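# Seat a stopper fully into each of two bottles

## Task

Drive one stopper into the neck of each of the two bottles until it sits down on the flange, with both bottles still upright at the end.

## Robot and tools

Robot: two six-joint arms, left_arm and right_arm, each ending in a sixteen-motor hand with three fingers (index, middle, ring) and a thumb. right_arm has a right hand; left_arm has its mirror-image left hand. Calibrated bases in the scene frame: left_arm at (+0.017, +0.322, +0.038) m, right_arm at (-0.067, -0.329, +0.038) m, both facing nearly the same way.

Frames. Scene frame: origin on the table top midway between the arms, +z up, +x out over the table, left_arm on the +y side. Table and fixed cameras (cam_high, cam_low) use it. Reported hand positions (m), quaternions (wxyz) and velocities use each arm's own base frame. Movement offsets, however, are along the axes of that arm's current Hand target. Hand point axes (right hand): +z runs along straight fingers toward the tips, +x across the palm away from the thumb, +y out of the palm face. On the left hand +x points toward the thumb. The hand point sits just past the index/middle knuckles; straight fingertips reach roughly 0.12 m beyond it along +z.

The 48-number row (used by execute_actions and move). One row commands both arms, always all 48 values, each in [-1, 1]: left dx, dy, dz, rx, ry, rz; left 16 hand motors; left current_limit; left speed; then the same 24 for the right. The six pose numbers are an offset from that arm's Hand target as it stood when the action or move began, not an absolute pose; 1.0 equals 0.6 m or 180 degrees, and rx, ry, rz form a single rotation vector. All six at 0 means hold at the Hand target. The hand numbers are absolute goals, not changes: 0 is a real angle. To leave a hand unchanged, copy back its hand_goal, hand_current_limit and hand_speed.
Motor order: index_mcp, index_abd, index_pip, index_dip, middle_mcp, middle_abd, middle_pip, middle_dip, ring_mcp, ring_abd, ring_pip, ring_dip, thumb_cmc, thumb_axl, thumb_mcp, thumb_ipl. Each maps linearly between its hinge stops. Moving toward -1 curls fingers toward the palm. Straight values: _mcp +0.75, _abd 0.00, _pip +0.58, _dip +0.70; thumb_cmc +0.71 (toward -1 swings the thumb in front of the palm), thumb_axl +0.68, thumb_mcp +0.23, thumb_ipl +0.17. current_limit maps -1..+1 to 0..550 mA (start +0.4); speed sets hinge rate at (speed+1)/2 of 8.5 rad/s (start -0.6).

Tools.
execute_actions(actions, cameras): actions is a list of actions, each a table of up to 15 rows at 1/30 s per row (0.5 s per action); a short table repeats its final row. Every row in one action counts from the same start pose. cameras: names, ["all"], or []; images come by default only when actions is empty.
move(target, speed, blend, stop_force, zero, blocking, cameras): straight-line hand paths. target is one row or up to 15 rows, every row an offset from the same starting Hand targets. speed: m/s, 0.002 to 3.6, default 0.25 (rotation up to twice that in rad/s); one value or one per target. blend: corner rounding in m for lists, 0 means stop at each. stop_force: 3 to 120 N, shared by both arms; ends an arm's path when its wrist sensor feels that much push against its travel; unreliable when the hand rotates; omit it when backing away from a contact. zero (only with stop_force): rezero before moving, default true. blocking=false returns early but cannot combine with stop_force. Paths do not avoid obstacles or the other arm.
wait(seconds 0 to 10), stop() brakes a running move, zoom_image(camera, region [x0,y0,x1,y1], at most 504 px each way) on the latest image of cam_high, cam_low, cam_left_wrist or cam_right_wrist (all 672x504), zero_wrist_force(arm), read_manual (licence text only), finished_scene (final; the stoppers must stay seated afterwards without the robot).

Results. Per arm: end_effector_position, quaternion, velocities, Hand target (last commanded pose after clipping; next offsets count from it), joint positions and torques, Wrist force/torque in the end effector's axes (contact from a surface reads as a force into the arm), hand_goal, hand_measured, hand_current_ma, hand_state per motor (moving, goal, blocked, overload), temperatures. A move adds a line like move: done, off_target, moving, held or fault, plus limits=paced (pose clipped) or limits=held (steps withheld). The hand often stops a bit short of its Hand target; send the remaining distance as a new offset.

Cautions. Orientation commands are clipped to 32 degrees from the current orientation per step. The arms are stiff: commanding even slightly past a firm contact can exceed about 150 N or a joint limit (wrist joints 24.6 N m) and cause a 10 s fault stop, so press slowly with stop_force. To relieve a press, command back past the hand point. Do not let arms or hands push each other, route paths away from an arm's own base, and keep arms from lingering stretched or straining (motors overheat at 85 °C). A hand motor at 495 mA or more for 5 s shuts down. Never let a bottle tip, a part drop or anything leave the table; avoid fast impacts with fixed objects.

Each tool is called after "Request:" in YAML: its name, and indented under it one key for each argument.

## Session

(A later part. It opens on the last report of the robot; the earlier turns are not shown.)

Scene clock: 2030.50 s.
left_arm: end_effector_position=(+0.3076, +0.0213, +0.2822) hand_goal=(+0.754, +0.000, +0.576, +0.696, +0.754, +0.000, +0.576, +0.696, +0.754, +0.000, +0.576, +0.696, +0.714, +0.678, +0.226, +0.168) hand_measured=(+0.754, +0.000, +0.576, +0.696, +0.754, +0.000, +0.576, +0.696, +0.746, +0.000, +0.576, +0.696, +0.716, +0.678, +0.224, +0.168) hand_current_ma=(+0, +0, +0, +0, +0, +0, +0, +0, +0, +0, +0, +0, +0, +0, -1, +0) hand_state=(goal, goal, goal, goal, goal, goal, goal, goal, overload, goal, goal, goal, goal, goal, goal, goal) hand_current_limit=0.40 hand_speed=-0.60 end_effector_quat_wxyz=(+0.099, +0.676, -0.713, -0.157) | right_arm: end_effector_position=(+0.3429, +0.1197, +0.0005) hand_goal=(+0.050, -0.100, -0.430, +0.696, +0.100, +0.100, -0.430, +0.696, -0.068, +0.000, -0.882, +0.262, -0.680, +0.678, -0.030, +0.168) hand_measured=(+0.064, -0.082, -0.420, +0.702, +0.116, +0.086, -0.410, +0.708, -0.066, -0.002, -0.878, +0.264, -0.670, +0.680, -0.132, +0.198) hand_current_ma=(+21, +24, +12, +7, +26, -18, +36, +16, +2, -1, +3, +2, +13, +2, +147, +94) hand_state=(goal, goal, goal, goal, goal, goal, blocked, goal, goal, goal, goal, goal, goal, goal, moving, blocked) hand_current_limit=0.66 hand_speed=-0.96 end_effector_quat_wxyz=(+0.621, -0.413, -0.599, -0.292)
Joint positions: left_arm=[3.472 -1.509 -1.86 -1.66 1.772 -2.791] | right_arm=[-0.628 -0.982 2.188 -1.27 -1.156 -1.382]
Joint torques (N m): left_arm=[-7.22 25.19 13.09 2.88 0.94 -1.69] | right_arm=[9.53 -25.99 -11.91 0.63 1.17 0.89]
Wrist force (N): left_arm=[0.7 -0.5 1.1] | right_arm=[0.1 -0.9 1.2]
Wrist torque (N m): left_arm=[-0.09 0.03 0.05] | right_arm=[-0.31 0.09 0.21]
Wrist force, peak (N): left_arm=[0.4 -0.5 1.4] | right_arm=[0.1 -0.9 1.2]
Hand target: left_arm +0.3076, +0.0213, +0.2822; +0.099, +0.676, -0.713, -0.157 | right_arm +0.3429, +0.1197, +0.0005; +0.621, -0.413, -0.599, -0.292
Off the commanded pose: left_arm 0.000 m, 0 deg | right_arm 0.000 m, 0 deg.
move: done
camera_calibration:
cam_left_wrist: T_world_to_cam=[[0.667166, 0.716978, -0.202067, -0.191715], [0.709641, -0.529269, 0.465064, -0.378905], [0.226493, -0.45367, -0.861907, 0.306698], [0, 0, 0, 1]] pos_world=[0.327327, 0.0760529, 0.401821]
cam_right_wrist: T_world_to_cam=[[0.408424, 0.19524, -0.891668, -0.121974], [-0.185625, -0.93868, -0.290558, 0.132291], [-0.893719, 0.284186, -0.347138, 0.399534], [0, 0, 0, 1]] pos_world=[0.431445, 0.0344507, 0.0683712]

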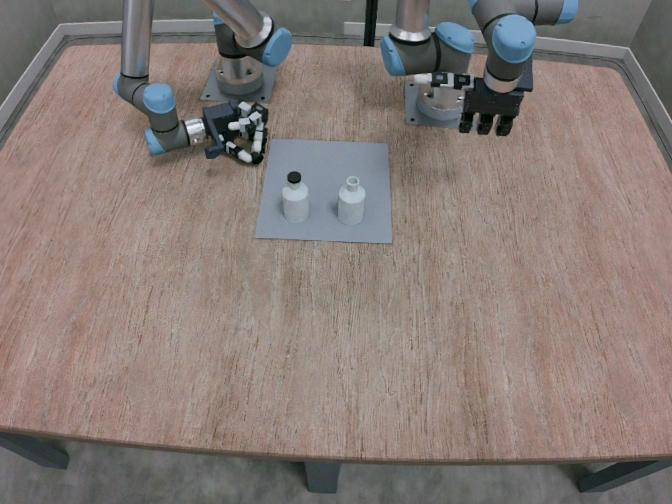

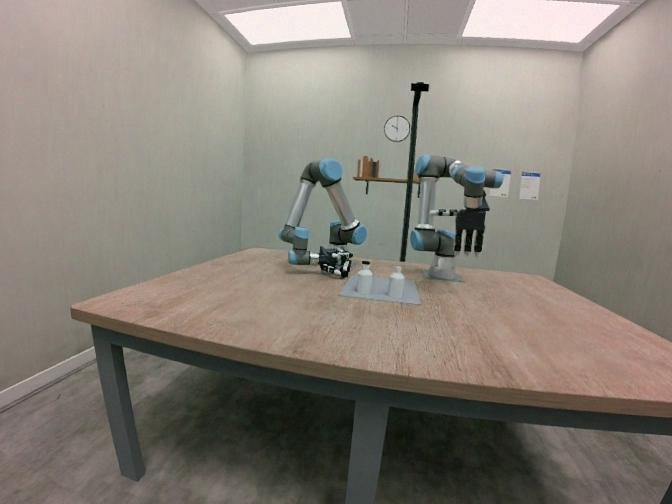

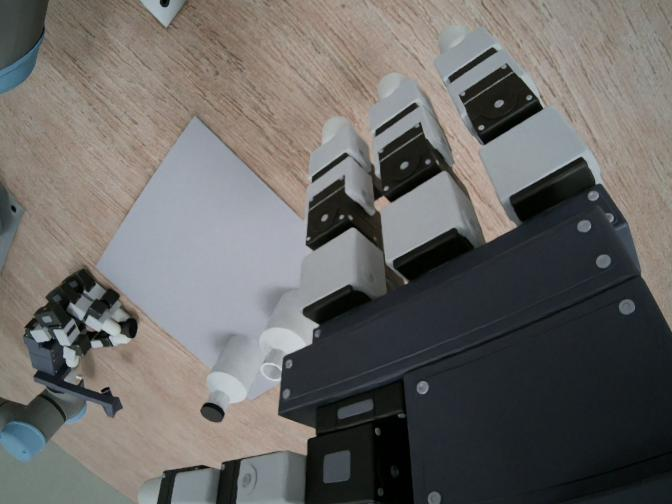

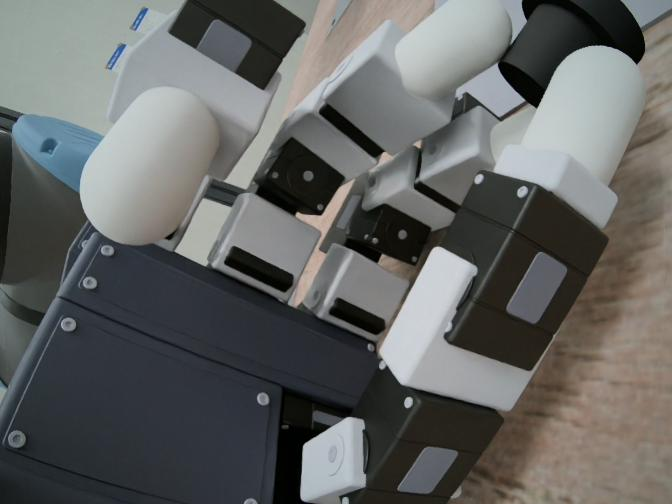

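Request:
wait:
  seconds: 1
  cameras: ["cam_right_wrist", "cam_left_wrist"]

Scene clock: 2034.33 s.
left_arm: end_effector_position=(+0.3076, +0.0213, +0.2822) hand_goal=(+0.754, +0.000, +0.576, +0.696, +0.754, +0.000, +0.576, +0.696, +0.754, +0.000, +0.576, +0.696, +0.714, +0.678, +0.226, +0.168) hand_measured=(+0.754, +0.000, +0.576, +0.696, +0.754, +0.000, +0.576, +0.696, +0.746, +0.000, +0.576, +0.696, +0.716, +0.678, +0.224, +0.168) hand_current_ma=(+0, +0, +0, +0, +0, +0, +0, +0, +0, +0, +0, +0, +0, +0, -1, +0) hand_state=(goal, goal, goal, goal, goal, goal, goal, goal, overload, goal, goal, goal, goal, goal, goal, goal) hand_current_limit=0.40 hand_speed=-0.60 end_effector_quat_wxyz=(+0.099, +0.676, -0.713, -0.157) | right_arm: end_effector_position=(+0.3429, +0.1197, +0.0005) hand_goal=(+0.050, -0.100, -0.430, +0.696, +0.100, +0.100, -0.430, +0.696, -0.068, +0.000, -0.882, +0.262, -0.680, +0.678, -0.030, +0.168) hand_measured=(+0.048, -0.082, -0.432, +0.696, +0.110, +0.090, -0.422, +0.702, -0.066, -0.002, -0.878, +0.264, -0.670, +0.680, -0.032, +0.170) hand_current_ma=(-1, +24, -1, +0, +14, -10, +12, +8, +2, -1, +3, +2, +13, +2, -3, +2) hand_state=(goal, goal, goal, goal, goal, goal, goal, goal, goal, goal, goal, goal, goal, goal, goal, goal) hand_current_limit=0.66 hand_speed=-0.96 end_effector_quat_wxyz=(+0.621, -0.413, -0.599, -0.292)
Joint positions: left_arm=[3.472 -1.509 -1.86 -1.66 1.772 -2.791] | right_arm=[-0.628 -0.982 2.188 -1.27 -1.156 -1.382]
Joint torques (N m): left_arm=[-5.95 24.4 13.01 3.17 0.9 -2.07] | right_arm=[-4.36 -23.56 -10.66 0.48 -1.32 1.01]
Wrist force (N): left_arm=[0.5 -0.5 1.2] | right_arm=[0.2 -0.4 1.2]
Wrist torque (N m): left_arm=[-0.11 0.05 0.04] | right_arm=[-0.24 0.09 0.22]
Wrist force, peak (N): left_arm=[0.3 -0.7 1.3] | right_arm=[-0.1 -0.4 1.5]
Hand target: left_arm +0.3076, +0.0213, +0.2822; +0.099, +0.676, -0.713, -0.157 | right_arm +0.3429, +0.1197, +0.0005; +0.621, -0.413, -0.599, -0.292
Off the commanded pose: left_arm 0.000 m, 0 deg | right_arm 0.000 m, 0 deg.
wait: 1.00 s; at rest from the start
camera_calibration:
cam_left_wrist: T_world_to_cam=[[0.667166, 0.716978, -0.202067, -0.191715], [0.709641, -0.529269, 0.465064, -0.378905], [0.226493, -0.45367, -0.861907, 0.306698], [0, 0, 0, 1]] pos_world=[0.327327, 0.0760529, 0.401821]
cam_right_wrist: T_world_to_cam=[[0.408345, 0.195266, -0.891698, -0.121939], [-0.18565, -0.938671, -0.290569, 0.132302], [-0.89375, 0.284196, -0.34705, 0.399542], [0, 0, 0, 1]] pos_world=[0.431445, 0.0344506, 0.0683714]
Images, in order (width x height): cam_left_wrist 672x504, cam_right_wrist 672x504.

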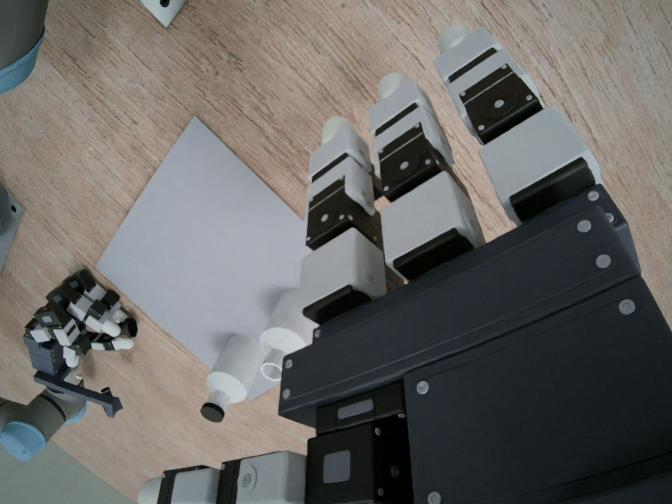

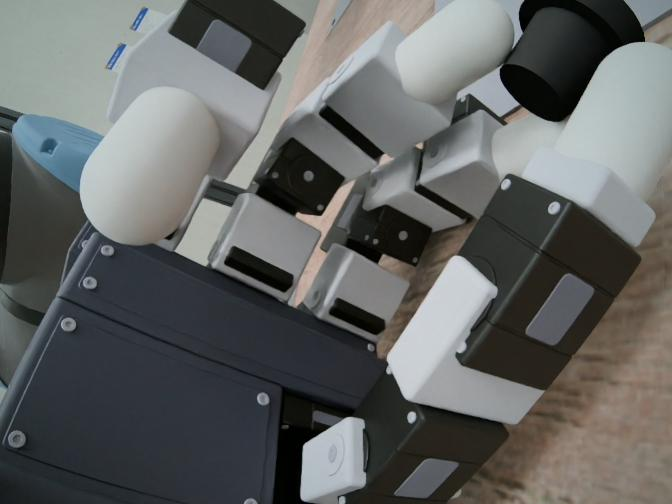

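Request:
move:
  target: [0,0,0,0,0,0,0.754,0,0.576,0.696,0.754,0,0.576,0.696,0.754,0,0.576,0.696,0.714,0.678,0.226,0.168,0.4,-0.6,0,0,0,0,0,0,0.15,-0.1,-0.431,0.696,0.20,0.1,-0.431,0.696,-0.068,0,-0.883,0.261,-0.68,0.678,0.0,0.168,0.66,-0.96]

Request:
wait:
  seconds: 0.5
  cameras: ["cam_right_wrist"]

Request:
move:
  target: [0,0,0,0,0,0,0.754,0,0.576,0.696,0.754,0,0.576,0.696,0.754,0,0.576,0.696,0.714,0.678,0.226,0.168,0.4,-0.6,0,0,0,0,0,0,0.338,-0.1,-0.431,0.696,0.338,0.1,-0.431,0.696,-0.068,0,-0.883,0.261,-0.66,0.678,0.1,0.168,0.66,-0.93]

Request:
wait:
  seconds: 1
  cameras: ["cam_right_wrist", "cam_left_wrist"]

Scene clock: 2042.00 s.
left_arm: end_effector_position=(+0.3076, +0.0213, +0.2822) hand_goal=(+0.754, +0.000, +0.576, +0.696, +0.754, +0.000, +0.576, +0.696, +0.754, +0.000, +0.576, +0.696, +0.714, +0.678, +0.226, +0.168) hand_measured=(+0.754, +0.000, +0.576, +0.696, +0.754, +0.000, +0.576, +0.696, +0.746, +0.000, +0.576, +0.696, +0.716, +0.678, +0.224, +0.168) hand_current_ma=(+0, +0, +0, +0, +0, +0, +0, +0, +0, +0, +0, +0, +0, +0, -1, +0) hand_state=(goal, goal, goal, goal, goal, goal, goal, goal, overload, goal, goal, goal, goal, goal, goal, goal) hand_current_limit=0.40 hand_speed=-0.60 end_effector_quat_wxyz=(+0.099, +0.676, -0.713, -0.157) | right_arm: end_effector_position=(+0.3429, +0.1197, +0.0005) hand_goal=(+0.150, -0.100, -0.430, +0.696, +0.200, +0.100, -0.430, +0.696, -0.068, +0.000, -0.882, +0.262, -0.680, +0.678, +0.000, +0.168) hand_measured=(+0.140, -0.082, -0.432, +0.696, +0.202, +0.090, -0.422, +0.702, -0.066, -0.002, -0.878, +0.264, -0.670, +0.680, -0.002, +0.170) hand_current_ma=(-16, +24, -1, +0, +1, -10, +12, +8, +2, -1, +3, +2, +13, +2, -3, +2) hand_state=(goal, goal, goal, goal, goal, goal, goal, goal, goal, goal, goal, goal, goal, goal, goal, goal) hand_current_limit=0.66 hand_speed=-0.96 end_effector_quat_wxyz=(+0.621, -0.413, -0.599, -0.292)
Joint positions: left_arm=[3.472 -1.509 -1.86 -1.66 1.772 -2.791] | right_arm=[-0.628 -0.982 2.188 -1.27 -1.156 -1.382]
Joint torques (N m): left_arm=[-6.93 25.46 13.3 2.99 1.07 -2.05] | right_arm=[-12.19 -22.7 -10.35 0.57 -1.62 0.72]
Wrist force (N): left_arm=[0.5 -0.7 0.8] | right_arm=[0.2 -0.4 0.8]
Wrist torque (N m): left_arm=[-0.10 0.04 0.04] | right_arm=[-0.22 0.10 0.21]
Wrist force, peak (N): left_arm=[0.3 -0.7 1.4] | right_arm=[0.3 -0.7 1.4]
Hand target: left_arm +0.3076, +0.0213, +0.2822; +0.099, +0.676, -0.713, -0.157 | right_arm +0.3429, +0.1197, +0.0005; +0.621, -0.413, -0.599, -0.292
Off the commanded pose: left_arm 0.000 m, 0 deg | right_arm 0.000 m, 0 deg.
move: done

Scene clock: 2042.50 s.
left_arm: end_effector_position=(+0.3076, +0.0213, +0.2822) hand_goal=(+0.754, +0.000, +0.576, +0.696, +0.754, +0.000, +0.576, +0.696, +0.754, +0.000, +0.576, +0.696, +0.714, +0.678, +0.226, +0.168) hand_measured=(+0.754, +0.000, +0.576, +0.696, +0.754, +0.000, +0.576, +0.696, +0.746, +0.000, +0.576, +0.696, +0.716, +0.678, +0.224, +0.168) hand_current_ma=(+0, +0, +0, +0, +0, +0, +0, +0, +0, +0, +0, +0, +0, +0, -1, +0) hand_state=(goal, goal, goal, goal, goal, goal, goal, goal, overload, goal, goal, goal, goal, goal, goal, goal) hand_current_limit=0.40 hand_speed=-0.60 end_effector_quat_wxyz=(+0.099, +0.676, -0.713, -0.157) | right_arm: end_effector_position=(+0.3429, +0.1197, +0.0005) hand_goal=(+0.150, -0.100, -0.430, +0.696, +0.200, +0.100, -0.430, +0.696, -0.068, +0.000, -0.882, +0.262, -0.680, +0.678, +0.000, +0.168) hand_measured=(+0.140, -0.082, -0.432, +0.696, +0.202, +0.090, -0.422, +0.702, -0.066, -0.002, -0.878, +0.264, -0.670, +0.680, -0.002, +0.170) hand_current_ma=(-16, +24, -1, +0, +1, -10, +12, +8, +2, -1, +3, +2, +13, +2, -3, +2) hand_state=(goal, goal, goal, goal, goal, goal, goal, goal, goal, goal, goal, goal, goal, goal, goal, goal) hand_current_limit=0.66 hand_speed=-0.96 end_effector_quat_wxyz=(+0.621, -0.413, -0.599, -0.292)
Joint positions: left_arm=[3.472 -1.509 -1.86 -1.66 1.772 -2.791] | right_arm=[-0.628 -0.982 2.188 -1.27 -1.156 -1.382]
Joint torques (N m): left_arm=[-6.83 25.82 12.95 2.94 1.09 -1.94] | right_arm=[-12.42 -23.88 -10.67 0.85 -1.53 0.7]
Wrist force (N): left_arm=[0.5 -0.3 0.8] | right_arm=[0.4 -0.5 1.1]
Wrist torque (N m): left_arm=[-0.05 0.04 0.03] | right_arm=[-0.25 0.05 0.24]
Wrist force, peak (N): left_arm=[0.7 -0.5 1.1] | right_arm=[0.3 -0.4 1.4]
Hand target: left_arm +0.3076, +0.0213, +0.2822; +0.099, +0.676, -0.713, -0.157 | right_arm +0.3429, +0.1197, +0.0005; +0.621, -0.413, -0.599, -0.292
Off the commanded pose: left_arm 0.000 m, 0 deg | right_arm 0.000 m, 0 deg.
wait: 0.50 s; at rest by 0.17 s
camera_calibration:
cam_right_wrist: T_world_to_cam=[[0.408362, 0.195261, -0.891692, -0.121947], [-0.185734, -0.938644, -0.290602, 0.13234], [-0.893724, 0.284288, -0.34704, 0.399527], [0, 0, 0, 1]] pos_world=[0.431445, 0.0344508, 0.0683713]
Images, in order (width x height): cam_right_wrist 672x504.

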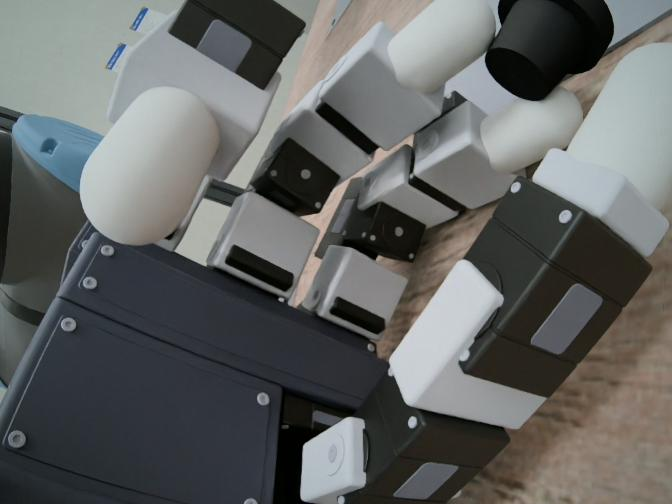

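Scene clock: 2043.57 s.
left_arm: end_effector_position=(+0.3076, +0.0213, +0.2822) hand_goal=(+0.754, +0.000, +0.576, +0.696, +0.754, +0.000, +0.576, +0.696, +0.754, +0.000, +0.576, +0.696, +0.714, +0.678, +0.226, +0.168) hand_measured=(+0.754, +0.000, +0.576, +0.696, +0.754, +0.000, +0.576, +0.696, +0.746, +0.000, +0.576, +0.696, +0.716, +0.678, +0.224, +0.168) hand_current_ma=(+0, +0, +0, +0, +0, +0, +0, +0, +0, +0, +0, +0, +0, +0, -1, +0) hand_state=(goal, goal, goal, goal, goal, goal, goal, goal, overload, goal, goal, goal, goal, goal, goal, goal) hand_current_limit=0.40 hand_speed=-0.60 end_effector_quat_wxyz=(+0.099, +0.676, -0.713, -0.157) | right_arm: end_effector_position=(+0.3429, +0.1197, +0.0005) hand_goal=(+0.338, -0.100, -0.430, +0.696, +0.338, +0.100, -0.430, +0.696, -0.068, +0.000, -0.882, +0.262, -0.660, +0.678, +0.100, +0.168) hand_measured=(+0.326, -0.082, -0.434, +0.696, +0.340, +0.090, -0.422, +0.702, -0.066, -0.002, -0.878, +0.264, -0.652, +0.680, +0.098, +0.170) hand_current_ma=(-17, +24, -4, -1, +1, -10, +10, +7, +2, -1, +3, +2, +9, +2, -3, +2) hand_state=(goal, goal, goal, goal, goal, goal, goal, goal, goal, goal, goal, goal, goal, goal, goal, goal) hand_current_limit=0.66 hand_speed=-0.93 end_effector_quat_wxyz=(+0.621, -0.413, -0.599, -0.292)
Joint positions: left_arm=[3.472 -1.509 -1.86 -1.66 1.772 -2.791] | right_arm=[-0.628 -0.982 2.188 -1.27 -1.156 -1.382]
Joint torques (N m): left_arm=[-7.3 25 12.98 2.97 0.89 -1.99] | right_arm=[-12.03 -23.19 -11.07 0.74 -1.58 0.72]
Wrist force (N): left_arm=[0.6 -0.5 1.2] | right_arm=[-0.1 -0.5 1.0]
Wrist torque (N m): left_arm=[-0.11 0.04 0.05] | right_arm=[-0.24 0.11 0.17]
Wrist force, peak (N): left_arm=[0.5 -0.4 1.4] | right_arm=[0.3 -0.6 1.4]
Hand target: left_arm +0.3076, +0.0213, +0.2822; +0.099, +0.676, -0.713, -0.157 | right_arm +0.3429, +0.1197, +0.0005; +0.621, -0.413, -0.599, -0.292
Off the commanded pose: left_arm 0.000 m, 0 deg | right_arm 0.000 m, 0 deg.
move: done

Scene clock: 2044.57 s.
left_arm: end_effector_position=(+0.3076, +0.0213, +0.2822) hand_goal=(+0.754, +0.000, +0.576, +0.696, +0.754, +0.000, +0.576, +0.696, +0.754, +0.000, +0.576, +0.696, +0.714, +0.678, +0.226, +0.168) hand_measured=(+0.754, +0.000, +0.576, +0.696, +0.754, +0.000, +0.576, +0.696, +0.746, +0.000, +0.576, +0.696, +0.716, +0.678, +0.224, +0.168) hand_current_ma=(+0, +0, +0, +0, +0, +0, +0, +0, +0, +0, +0, +0, +0, +0, -1, +0) hand_state=(goal, goal, goal, goal, goal, goal, goal, goal, overload, goal, goal, goal, goal, goal, goal, goal) hand_current_limit=0.40 hand_speed=-0.60 end_effector_quat_wxyz=(+0.099, +0.676, -0.713, -0.157) | right_arm: end_effector_position=(+0.3429, +0.1197, +0.0005) hand_goal=(+0.338, -0.100, -0.430, +0.696, +0.338, +0.100, -0.430, +0.696, -0.068, +0.000, -0.882, +0.262, -0.660, +0.678, +0.100, +0.168) hand_measured=(+0.326, -0.082, -0.434, +0.696, +0.340, +0.090, -0.422, +0.702, -0.066, -0.002, -0.878, +0.264, -0.652, +0.680, +0.098, +0.170) hand_current_ma=(-17, +24, -4, -1, +1, -10, +10, +7, +2, -1, +3, +2, +9, +2, -3, +2) hand_state=(goal, goal, goal, goal, goal, goal, goal, goal, goal, goal, goal, goal, goal, goal, goal, goal) hand_current_limit=0.66 hand_speed=-0.93 end_effector_quat_wxyz=(+0.621, -0.413, -0.599, -0.292)
Joint positions: left_arm=[3.472 -1.509 -1.86 -1.66 1.772 -2.791] | right_arm=[-0.628 -0.982 2.188 -1.27 -1.156 -1.382]
Joint torques (N m): left_arm=[-6.73 26.1 12.52 3.01 1.14 -2.15] | right_arm=[-12.95 -24.03 -10.34 0.76 -1.44 0.92]
Wrist force (N): left_arm=[0.0 -0.5 1.0] | right_arm=[0.3 -0.5 0.7]
Wrist torque (N m): left_arm=[-0.09 0.10 0.01] | right_arm=[-0.22 0.06 0.21]
Wrist force, peak (N): left_arm=[0.6 -0.6 1.4] | right_arm=[0.7 -0.6 1.2]
Hand target: left_arm +0.3076, +0.0213, +0.2822; +0.099, +0.676, -0.713, -0.157 | right_arm +0.3429, +0.1197, +0.0005; +0.621, -0.413, -0.599, -0.292
Off the commanded pose: left_arm 0.000 m, 0 deg | right_arm 0.000 m, 0 deg.
wait: 1.00 s; at rest by 0.17 s
camera_calibration:
cam_left_wrist: T_world_to_cam=[[0.667166, 0.716978, -0.202067, -0.191715], [0.709641, -0.529269, 0.465064, -0.378905], [0.226493, -0.45367, -0.861907, 0.306698], [0, 0, 0, 1]] pos_world=[0.327327, 0.0760529, 0.401821]
cam_right_wrist: T_world_to_cam=[[0.408362, 0.195261, -0.891692, -0.121947], [-0.185734, -0.938644, -0.290602, 0.13234], [-0.893724, 0.284288, -0.34704, 0.399527], [0, 0, 0, 1]] pos_world=[0.431445, 0.0344508, 0.0683713]
Images, in order (width x height): cam_left_wrist 672x504, cam_right_wrist 672x504.

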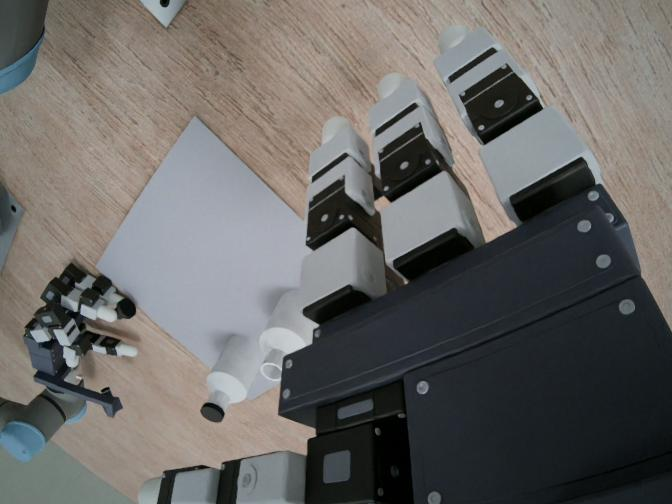

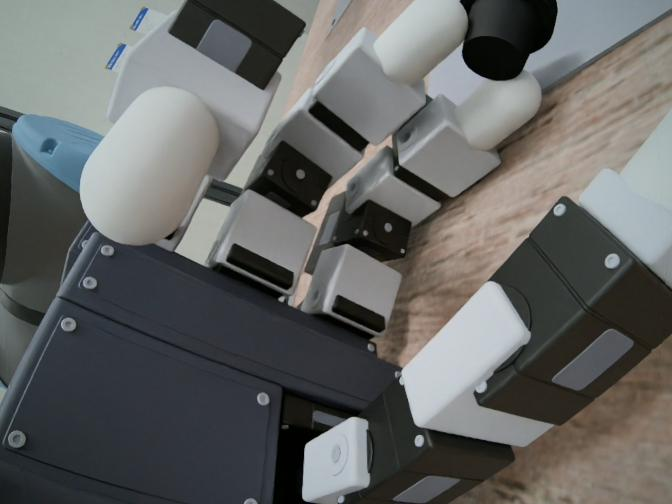

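Request:
zoom_image:
  camera: "cam_right_wrist"
  region: [350, 0, 672, 220]

Request:
zoom_image:
  camera: "cam_left_wrist"
  region: [10, 240, 170, 400]

Scaled by 1.565 from the camera's 672x504 image, which has a finer 960x720 frame.

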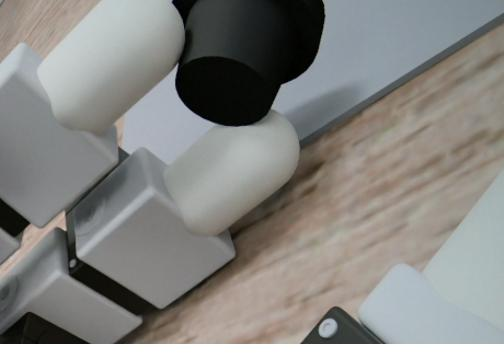

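Scaled by 3.150 from the camera's 672x504 image, which has a finer 960x720 frame.

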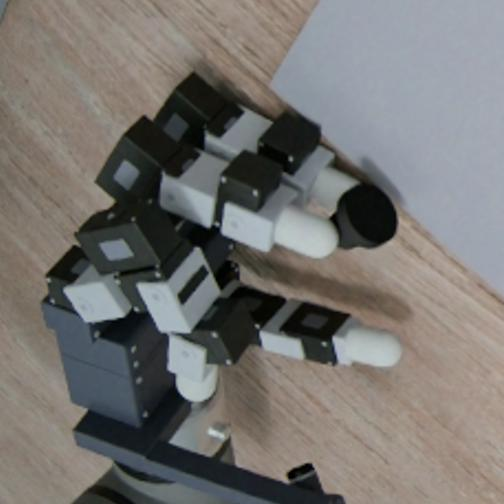

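Request:
move:
  target: [0,0,0,0,0,0,0.754,0,0.576,0.696,0.754,0,0.576,0.696,0.754,0,0.576,0.696,0.714,0.678,0.226,0.168,0.4,-0.6,0,0,0,0,0,0,0.338,-0.06,-0.431,0.696,0.338,0.0,-0.431,0.696,-0.068,0,-0.883,0.261,-0.66,0.678,0.1,0.168,0.66,-0.97]

Request:
wait:
  seconds: 0.5
  cameras: ["cam_right_wrist", "cam_left_wrist"]

Scene clock: 2062.67 s.
left_arm: end_effector_position=(+0.3076, +0.0213, +0.2822) hand_goal=(+0.754, +0.000, +0.576, +0.696, +0.754, +0.000, +0.576, +0.696, +0.754, +0.000, +0.576, +0.696, +0.714, +0.678, +0.226, +0.168) hand_measured=(+0.754, +0.000, +0.576, +0.696, +0.754, +0.000, +0.576, +0.696, +0.746, +0.000, +0.576, +0.696, +0.716, +0.678, +0.224, +0.168) hand_current_ma=(+0, +0, +0, +0, +0, +0, +0, +0, +0, +0, +0, +0, +0, +0, -1, +0) hand_state=(goal, goal, goal, goal, goal, goal, goal, goal, overload, goal, goal, goal, goal, goal, goal, goal) hand_current_limit=0.40 hand_speed=-0.60 end_effector_quat_wxyz=(+0.099, +0.676, -0.713, -0.157) | right_arm: end_effector_position=(+0.3429, +0.1197, +0.0005) hand_goal=(+0.338, -0.060, -0.430, +0.696, +0.338, +0.000, -0.430, +0.696, -0.068, +0.000, -0.882, +0.262, -0.660, +0.678, +0.100, +0.168) hand_measured=(+0.334, -0.060, -0.432, +0.696, +0.340, +0.008, -0.428, +0.698, -0.066, -0.002, -0.878, +0.264, -0.652, +0.680, +0.098, +0.170) hand_current_ma=(-4, +0, -2, -1, +1, +8, +2, +2, +2, -1, +3, +2, +9, +2, -3, +2) hand_state=(goal, goal, goal, goal, goal, goal, goal, goal, goal, goal, goal, goal, goal, goal, goal, goal) hand_current_limit=0.66 hand_speed=-0.97 end_effector_quat_wxyz=(+0.621, -0.413, -0.599, -0.292)
Joint positions: left_arm=[3.472 -1.509 -1.86 -1.66 1.772 -2.791] | right_arm=[-0.628 -0.982 2.188 -1.27 -1.156 -1.382]
Joint torques (N m): left_arm=[-6.45 25.46 12.14 2.99 1.4 -2.06] | right_arm=[-11.88 -24.43 -9.77 0.73 -1.44 0.83]
Wrist force (N): left_arm=[0.2 -0.9 1.0] | right_arm=[0.5 -0.6 1.2]
Wrist torque (N m): left_arm=[-0.13 0.08 0.03] | right_arm=[-0.27 0.07 0.19]
Wrist force, peak (N): left_arm=[0.5 -1.0 1.1] | right_arm=[0.5 -0.6 1.4]
Hand target: left_arm +0.3076, +0.0213, +0.2822; +0.099, +0.676, -0.713, -0.157 | right_arm +0.3429, +0.1197, +0.0005; +0.621, -0.413, -0.599, -0.292
Off the commanded pose: left_arm 0.000 m, 0 deg | right_arm 0.000 m, 0 deg.
move: done

Scene clock: 2063.17 s.
left_arm: end_effector_position=(+0.3076, +0.0213, +0.2822) hand_goal=(+0.754, +0.000, +0.576, +0.696, +0.754, +0.000, +0.576, +0.696, +0.754, +0.000, +0.576, +0.696, +0.714, +0.678, +0.226, +0.168) hand_measured=(+0.754, +0.000, +0.576, +0.696, +0.754, +0.000, +0.576, +0.696, +0.746, +0.000, +0.576, +0.696, +0.716, +0.678, +0.224, +0.168) hand_current_ma=(+0, +0, +0, +0, +0, +0, +0, +0, +0, +0, +0, +0, +0, +0, -1, +0) hand_state=(goal, goal, goal, goal, goal, goal, goal, goal, overload, goal, goal, goal, goal, goal, goal, goal) hand_current_limit=0.40 hand_speed=-0.60 end_effector_quat_wxyz=(+0.099, +0.676, -0.713, -0.157) | right_arm: end_effector_position=(+0.3429, +0.1197, +0.0005) hand_goal=(+0.338, -0.060, -0.430, +0.696, +0.338, +0.000, -0.430, +0.696, -0.068, +0.000, -0.882, +0.262, -0.660, +0.678, +0.100, +0.168) hand_measured=(+0.334, -0.060, -0.432, +0.696, +0.340, +0.008, -0.428, +0.698, -0.066, -0.002, -0.878, +0.264, -0.652, +0.680, +0.098, +0.170) hand_current_ma=(-4, +0, -2, -1, +1, +8, +2, +2, +2, -1, +3, +2, +9, +2, -3, +2) hand_state=(goal, goal, goal, goal, goal, goal, goal, goal, goal, goal, goal, goal, goal, goal, goal, goal) hand_current_limit=0.66 hand_speed=-0.97 end_effector_quat_wxyz=(+0.621, -0.413, -0.599, -0.292)
Joint positions: left_arm=[3.472 -1.509 -1.86 -1.66 1.772 -2.791] | right_arm=[-0.628 -0.982 2.188 -1.27 -1.156 -1.382]
Joint torques (N m): left_arm=[-6.76 25.63 12.36 3.09 1.24 -2.22] | right_arm=[-12.55 -23.27 -10.24 0.58 -1.58 1.08]
Wrist force (N): left_arm=[0.4 -0.5 1.0] | right_arm=[0.5 -0.7 1.2]
Wrist torque (N m): left_arm=[-0.09 0.05 0.04] | right_arm=[-0.28 0.06 0.18]
Wrist force, peak (N): left_arm=[0.4 -0.6 1.4] | right_arm=[0.7 -0.8 1.3]
Hand target: left_arm +0.3076, +0.0213, +0.2822; +0.099, +0.676, -0.713, -0.157 | right_arm +0.3429, +0.1197, +0.0005; +0.621, -0.413, -0.599, -0.292
Off the commanded pose: left_arm 0.000 m, 0 deg | right_arm 0.000 m, 0 deg.
wait: 0.50 s; at rest by 0.17 s
camera_calibration:
cam_left_wrist: T_world_to_cam=[[0.667166, 0.716978, -0.202067, -0.191715], [0.709641, -0.529269, 0.465064, -0.378905], [0.226493, -0.45367, -0.861907, 0.306698], [0, 0, 0, 1]] pos_world=[0.327327, 0.0760529, 0.401821]
cam_right_wrist: T_world_to_cam=[[0.408362, 0.195261, -0.891692, -0.121947], [-0.185734, -0.938644, -0.290602, 0.13234], [-0.893724, 0.284288, -0.34704, 0.399527], [0, 0, 0, 1]] pos_world=[0.431445, 0.0344508, 0.0683713]
Images, in order (width x height): cam_left_wrist 672x504, cam_right_wrist 672x504.

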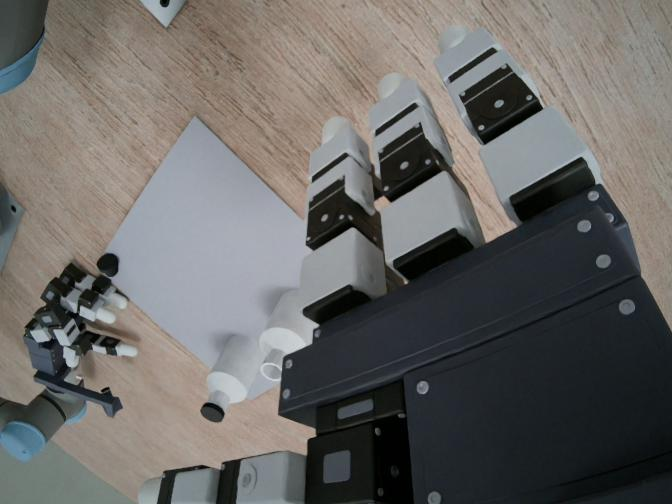

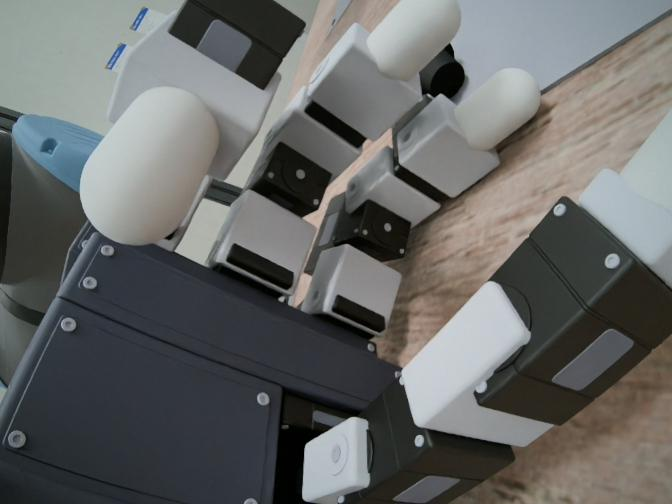

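Request:
zoom_image:
  camera: "cam_left_wrist"
  region: [30, 220, 160, 340]

Request:
zoom_image:
  camera: "cam_right_wrist"
  region: [350, 0, 560, 150]

Scaled by 3.877 from the camera's 672x504 image, which has a finer 960x720 frame.

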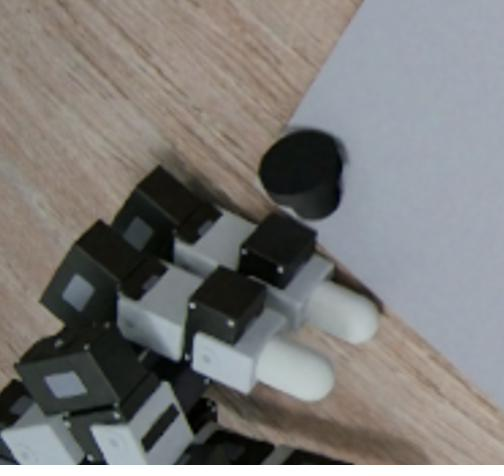

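Scaled by 2.400 from the camera's 672x504 image, which has a finer 960x720 frame.

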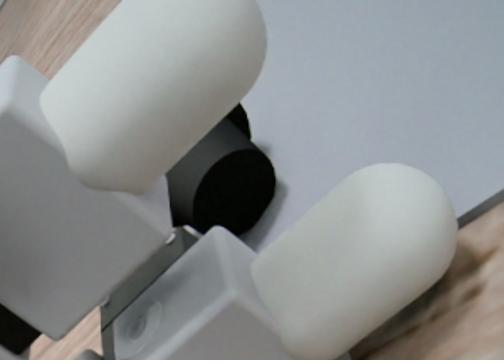

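Request:
move:
  target: [0,0,0,0,0,0,0.754,0,0.576,0.696,0.754,0,0.576,0.696,0.754,0,0.576,0.696,0.714,0.678,0.226,0.168,0.4,-0.6,0.131,-0.0217,-0.0079,0,0,0,0.338,-0.06,-0.431,0.696,0.338,0.0,-0.431,0.696,-0.068,0,-0.883,0.261,-0.66,0.678,0.1,0.168,0.66,-0.93]
  speed: 0.06
  cameras: ["cam_high","cam_left_wrist","cam_right_wrist"]

Scene clock: 2084.30 s.
left_arm: end_effector_position=(+0.3076, +0.0213, +0.2822) hand_goal=(+0.754, +0.000, +0.576, +0.696, +0.754, +0.000, +0.576, +0.696, +0.754, +0.000, +0.576, +0.696, +0.714, +0.678, +0.226, +0.168) hand_measured=(+0.754, +0.000, +0.576, +0.696, +0.754, +0.000, +0.576, +0.696, +0.746, +0.000, +0.576, +0.696, +0.716, +0.678, +0.224, +0.168) hand_current_ma=(+0, +0, +0, +0, +0, +0, +0, +0, +0, +0, +0, +0, +0, +0, -1, +0) hand_state=(goal, goal, goal, goal, goal, goal, goal, goal, overload, goal, goal, goal, goal, goal, goal, goal) hand_current_limit=0.40 hand_speed=-0.60 end_effector_quat_wxyz=(+0.099, +0.676, -0.713, -0.157) | right_arm: end_effector_position=(+0.3429, +0.1196, +0.0803) hand_goal=(+0.338, -0.060, -0.430, +0.696, +0.338, +0.000, -0.430, +0.696, -0.068, +0.000, -0.882, +0.262, -0.660, +0.678, +0.100, +0.168) hand_measured=(+0.334, -0.060, -0.432, +0.696, +0.340, +0.008, -0.428, +0.698, -0.066, -0.002, -0.878, +0.264, -0.652, +0.680, +0.098, +0.170) hand_current_ma=(-4, +0, -2, -1, +1, +8, +2, +2, +2, -1, +3, +2, +10, +2, -3, +2) hand_state=(goal, goal, goal, goal, goal, goal, goal, goal, goal, goal, goal, goal, goal, goal, goal, goal) hand_current_limit=0.66 hand_speed=-0.93 end_effector_quat_wxyz=(+0.620, -0.413, -0.599, -0.292)
Joint positions: left_arm=[3.472 -1.509 -1.86 -1.66 1.772 -2.791] | right_arm=[-0.628 -1.186 2.172 -1.05 -1.156 -1.382]
Joint torques (N m): left_arm=[-7.28 25.04 14.09 3.07 1.32 -2.32] | right_arm=[-13.27 -18.46 -4.05 -0.24 -1.97 -0.97]
Wrist force (N): left_arm=[0.1 -0.7 1.2] | right_arm=[0.8 -0.8 1.0]
Wrist torque (N m): left_arm=[-0.13 0.10 0.01] | right_arm=[-0.28 0.02 0.22]
Wrist force, peak (N): left_arm=[0.5 -0.7 1.4] | right_arm=[0.8 -1.0 1.2]
Hand target: left_arm +0.3076, +0.0213, +0.2822; +0.099, +0.676, -0.713, -0.157 | right_arm +0.3428, +0.1196, +0.0803; +0.621, -0.413, -0.599, -0.292
Off the commanded pose: left_arm 0.000 m, 0 deg | right_arm 0.000 m, 0 deg.
move: done
camera_calibration:
cam_left_wrist: T_world_to_cam=[[0.667166, 0.716978, -0.202067, -0.191715], [0.709641, -0.529269, 0.465064, -0.378905], [0.226493, -0.45367, -0.861907, 0.306698], [0, 0, 0, 1]] pos_world=[0.327327, 0.0760529, 0.401821]
cam_right_wrist: T_world_to_cam=[[0.408511, 0.195254, -0.891625, -0.0508442], [-0.185581, -0.93868, -0.290585, 0.155369], [-0.893688, 0.284176, -0.347226, 0.427264], [0, 0, 0, 1]] pos_world=[0.431445, 0.0343506, 0.148171]
Images, in order (width x height): cam_high 672x504, cam_left_wrist 672x504, cam_right_wrist 672x504.

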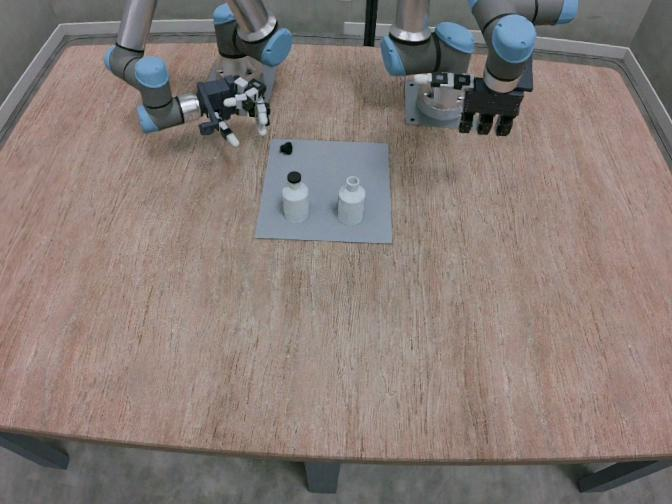

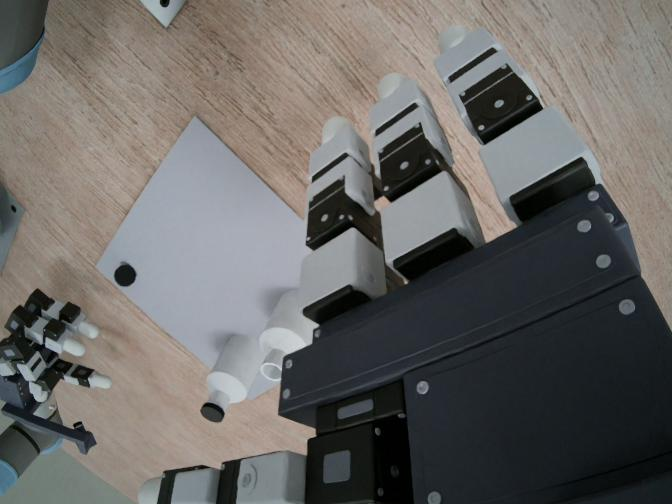

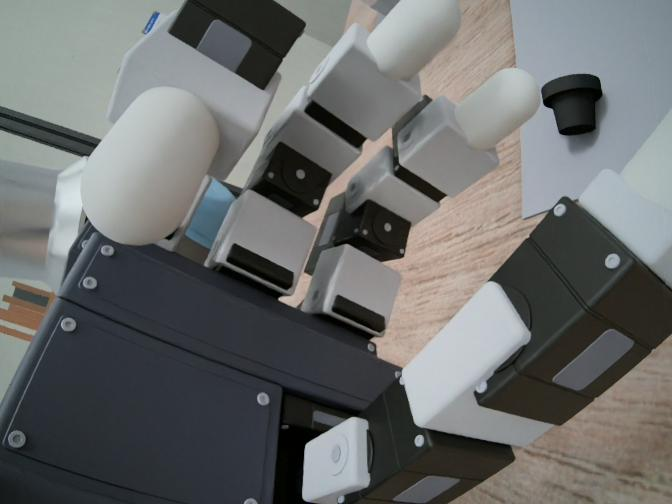

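Request:
zoom_image:
  camera: "cam_left_wrist"
  region: [95, 240, 165, 300]

Request:
zoom_image:
  camera: "cam_right_wrist"
  region: [500, 30, 672, 160]

Request:
zoom_image:
  camera: "cam_high"
  region: [250, 130, 330, 190]

Scaled by 7.200 from the camera's 672x504 image, which has a finer 960x720 frame.

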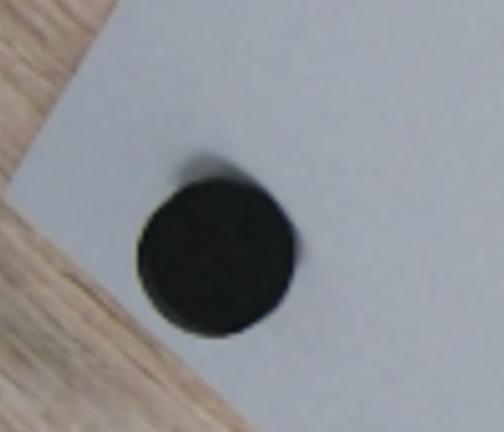

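Scaled by 2.930 from the camera's 672x504 image, which has a finer 960x720 frame.

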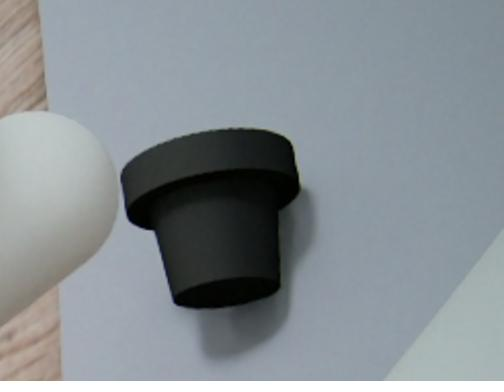

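Scaled by 6.300.

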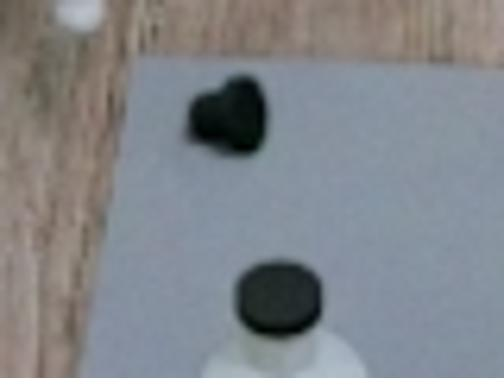

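Request:
move:
  target: [0,0,0,0,0,0,0.754,0,0.576,0.696,0.754,0,0.576,0.696,0.754,0,0.576,0.696,0.714,0.678,0.226,0.168,0.4,-0.6,0.2035,0.0043,0.0018,0,-0.152,0.4178,0.338,-0.1,-0.431,0.696,0.7,0.0,0.4,0.6,-0.068,0,-0.883,0.261,-0.666,0.678,0.0,0.168,0.5,-0.7]
  speed: 0.3

Request:
move:
  target: [0,0,0,0,0,0,0.754,0,0.576,0.696,0.754,0,0.576,0.696,0.754,0,0.576,0.696,0.714,0.678,0.226,0.168,0.4,-0.6,-0.0464,-0.1889,-0.1148,-0.3627,0.1691,0.2415,0.338,-0.1,-0.431,0.696,0.7,0.0,0.4,0.6,-0.068,0,-0.883,0.261,-0.666,0.678,0.0,0.168,0.5,-0.7]
  speed: 0.4
  cameras: ["cam_high","cam_left_wrist","cam_right_wrist"]

Scene clock: 2260.50 s.
left_arm: end_effector_position=(+0.3076, +0.0213, +0.2822) hand_goal=(+0.754, +0.000, +0.576, +0.696, +0.754, +0.000, +0.576, +0.696, +0.754, +0.000, +0.576, +0.696, +0.714, +0.678, +0.226, +0.168) hand_measured=(+0.754, +0.000, +0.576, +0.696, +0.754, +0.000, +0.576, +0.696, +0.746, +0.000, +0.576, +0.696, +0.716, +0.678, +0.224, +0.168) hand_current_ma=(+0, +0, +0, +0, +0, +0, +0, +0, +0, +0, +0, +0, +0, +0, -1, +0) hand_state=(goal, goal, goal, goal, goal, goal, goal, goal, overload, goal, goal, goal, goal, goal, goal, goal) hand_current_limit=0.40 hand_speed=-0.60 end_effector_quat_wxyz=(+0.099, +0.676, -0.713, -0.157) | right_arm: end_effector_position=(+0.3580, +0.1379, +0.2000) hand_goal=(+0.338, -0.100, -0.430, +0.696, +0.700, +0.000, +0.400, +0.600, -0.068, +0.000, -0.882, +0.262, -0.666, +0.678, +0.000, +0.168) hand_measured=(+0.334, -0.096, -0.432, +0.696, +0.692, +0.002, +0.396, +0.602, -0.066, -0.002, -0.878, +0.264, -0.662, +0.680, +0.002, +0.170) hand_current_ma=(-4, +2, -1, -1, -10, +2, -5, +2, +2, -1, +3, +2, +4, +2, +2, +2) hand_state=(goal, goal, goal, goal, goal, goal, goal, goal, goal, goal, goal, goal, goal, goal, goal, goal) hand_current_limit=0.50 hand_speed=-0.70 end_effector_quat_wxyz=(-0.520, +0.742, +0.346, -0.242)
Joint positions: left_arm=[3.472 -1.509 -1.86 -1.66 1.772 -2.791] | right_arm=[-0.193 -1.358 1.689 -0.725 -1.098 0.186]
Joint torques (N m): left_arm=[-7.14 25.32 13.77 3.06 1.34 -2.03] | right_arm=[-13.58 -37.97 -17.25 -0.8 1.77 1.33]
Wrist force (N): left_arm=[0.3 -0.4 0.9] | right_arm=[0.4 0.1 -0.3]
Wrist torque (N m): left_arm=[-0.07 0.06 0.02] | right_arm=[0.20 -0.17 0.04]
Wrist force, peak (N): left_arm=[0.7 -0.7 1.4] | right_arm=[0.8 -0.6 1.3]
Hand target: left_arm +0.3076, +0.0213, +0.2822; +0.099, +0.676, -0.713, -0.157 | right_arm +0.3580, +0.1379, +0.2001; -0.520, +0.742, +0.346, -0.242
Off the commanded pose: left_arm 0.000 m, 0 deg | right_arm 0.000 m, 0 deg.
move: done

Scene clock: 2262.87 s.
left_arm: end_effector_position=(+0.3076, +0.0213, +0.2822) hand_goal=(+0.754, +0.000, +0.576, +0.696, +0.754, +0.000, +0.576, +0.696, +0.754, +0.000, +0.576, +0.696, +0.714, +0.678, +0.226, +0.168) hand_measured=(+0.754, +0.000, +0.576, +0.696, +0.754, +0.000, +0.576, +0.696, +0.746, +0.000, +0.576, +0.696, +0.716, +0.678, +0.224, +0.168) hand_current_ma=(+0, +0, +0, +0, +0, +0, +0, +0, +0, +0, +0, +0, +0, +0, -1, +0) hand_state=(goal, goal, goal, goal, goal, goal, goal, goal, overload, goal, goal, goal, goal, goal, goal, goal) hand_current_limit=0.40 hand_speed=-0.60 end_effector_quat_wxyz=(+0.099, +0.676, -0.713, -0.157) | right_arm: end_effector_position=(+0.3599, +0.0998, +0.3301) hand_goal=(+0.338, -0.100, -0.430, +0.696, +0.700, +0.000, +0.400, +0.600, -0.068, +0.000, -0.882, +0.262, -0.666, +0.678, +0.000, +0.168) hand_measured=(+0.340, -0.098, -0.430, +0.696, +0.698, +0.002, +0.398, +0.602, -0.064, -0.002, -0.878, +0.264, -0.664, +0.680, -0.002, +0.168) hand_current_ma=(+2, +2, +0, -1, -2, +1, -1, +2, +4, -1, +3, +2, +1, +2, -2, +1) hand_state=(goal, goal, goal, goal, goal, goal, goal, goal, goal, goal, goal, goal, goal, goal, goal, goal) hand_current_limit=0.50 hand_speed=-0.70 end_effector_quat_wxyz=(-0.001, +1.000, +0.000, +0.000)
Joint positions: left_arm=[3.472 -1.509 -1.86 -1.66 1.772 -2.791] | right_arm=[0.13 -1.78 1.827 -1.619 -1.57 1.702]
Joint torques (N m): left_arm=[-6.47 24.73 14.57 3.02 1.33 -2.16] | right_arm=[-11.79 -23.5 -14.86 -1.9 -1.38 1.11]
Wrist force (N): left_arm=[0.4 -0.7 1.4] | right_arm=[-0.2 -1.6 0.2]
Wrist torque (N m): left_arm=[-0.14 0.07 0.04] | right_arm=[-0.16 -0.09 0.00]
Wrist force, peak (N): left_arm=[0.3 -0.6 1.4] | right_arm=[-0.5 -1.8 0.6]
Hand target: left_arm +0.3076, +0.0213, +0.2822; +0.099, +0.676, -0.713, -0.157 | right_arm +0.3599, +0.0997, +0.3301; +0.000, +1.000, -0.001, +0.000
Off the commanded pose: left_arm 0.000 m, 0 deg | right_arm 0.000 m, 0 deg.
move: done
camera_calibration:
cam_left_wrist: T_world_to_cam=[[0.667166, 0.716978, -0.202067, -0.191715], [0.709641, -0.529269, 0.465064, -0.378905], [0.226493, -0.45367, -0.861907, 0.306698], [0, 0, 0, 1]] pos_world=[0.327327, 0.0760529, 0.401821]
cam_right_wrist: T_world_to_cam=[[-0.807923, -0.589049, -0.0167568, 0.396156], [-0.430185, 0.570119, 0.699932, -0.177018], [-0.402741, 0.5727, -0.714012, 0.450463], [0, 0, 0, 1]] pos_world=[0.425333, 0.0762962, 0.452175]
Images, in order (width x height): cam_high 672x504, cam_left_wrist 672x504, cam_right_wrist 672x504.

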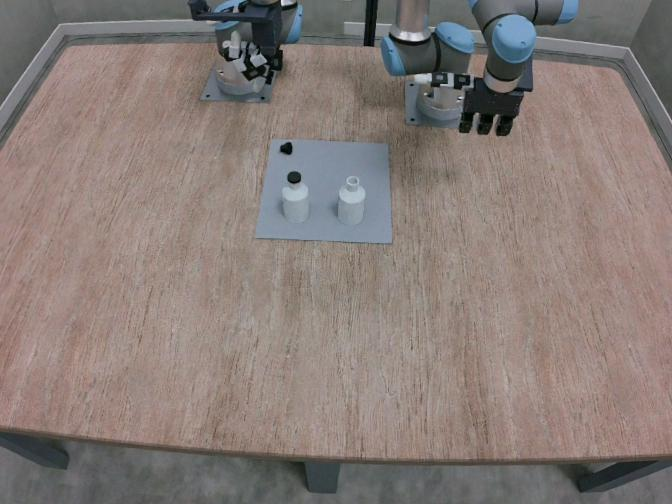

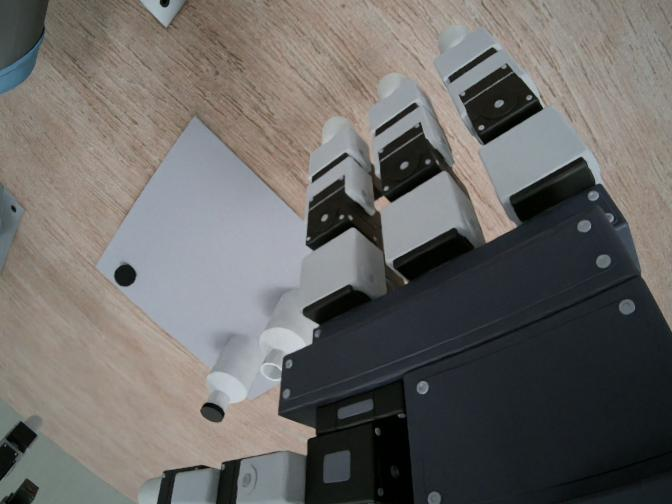

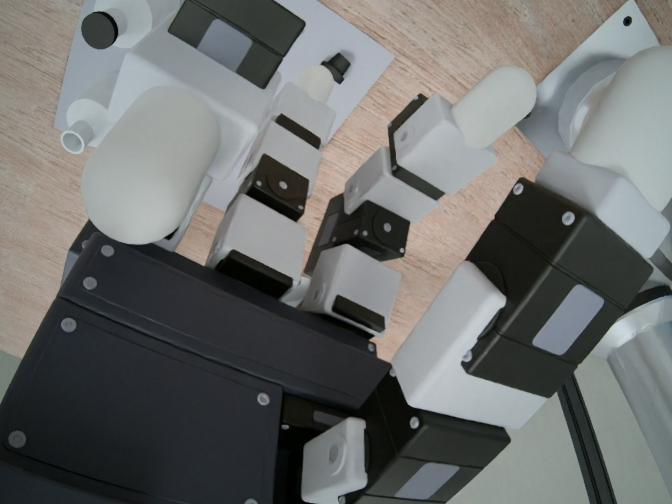

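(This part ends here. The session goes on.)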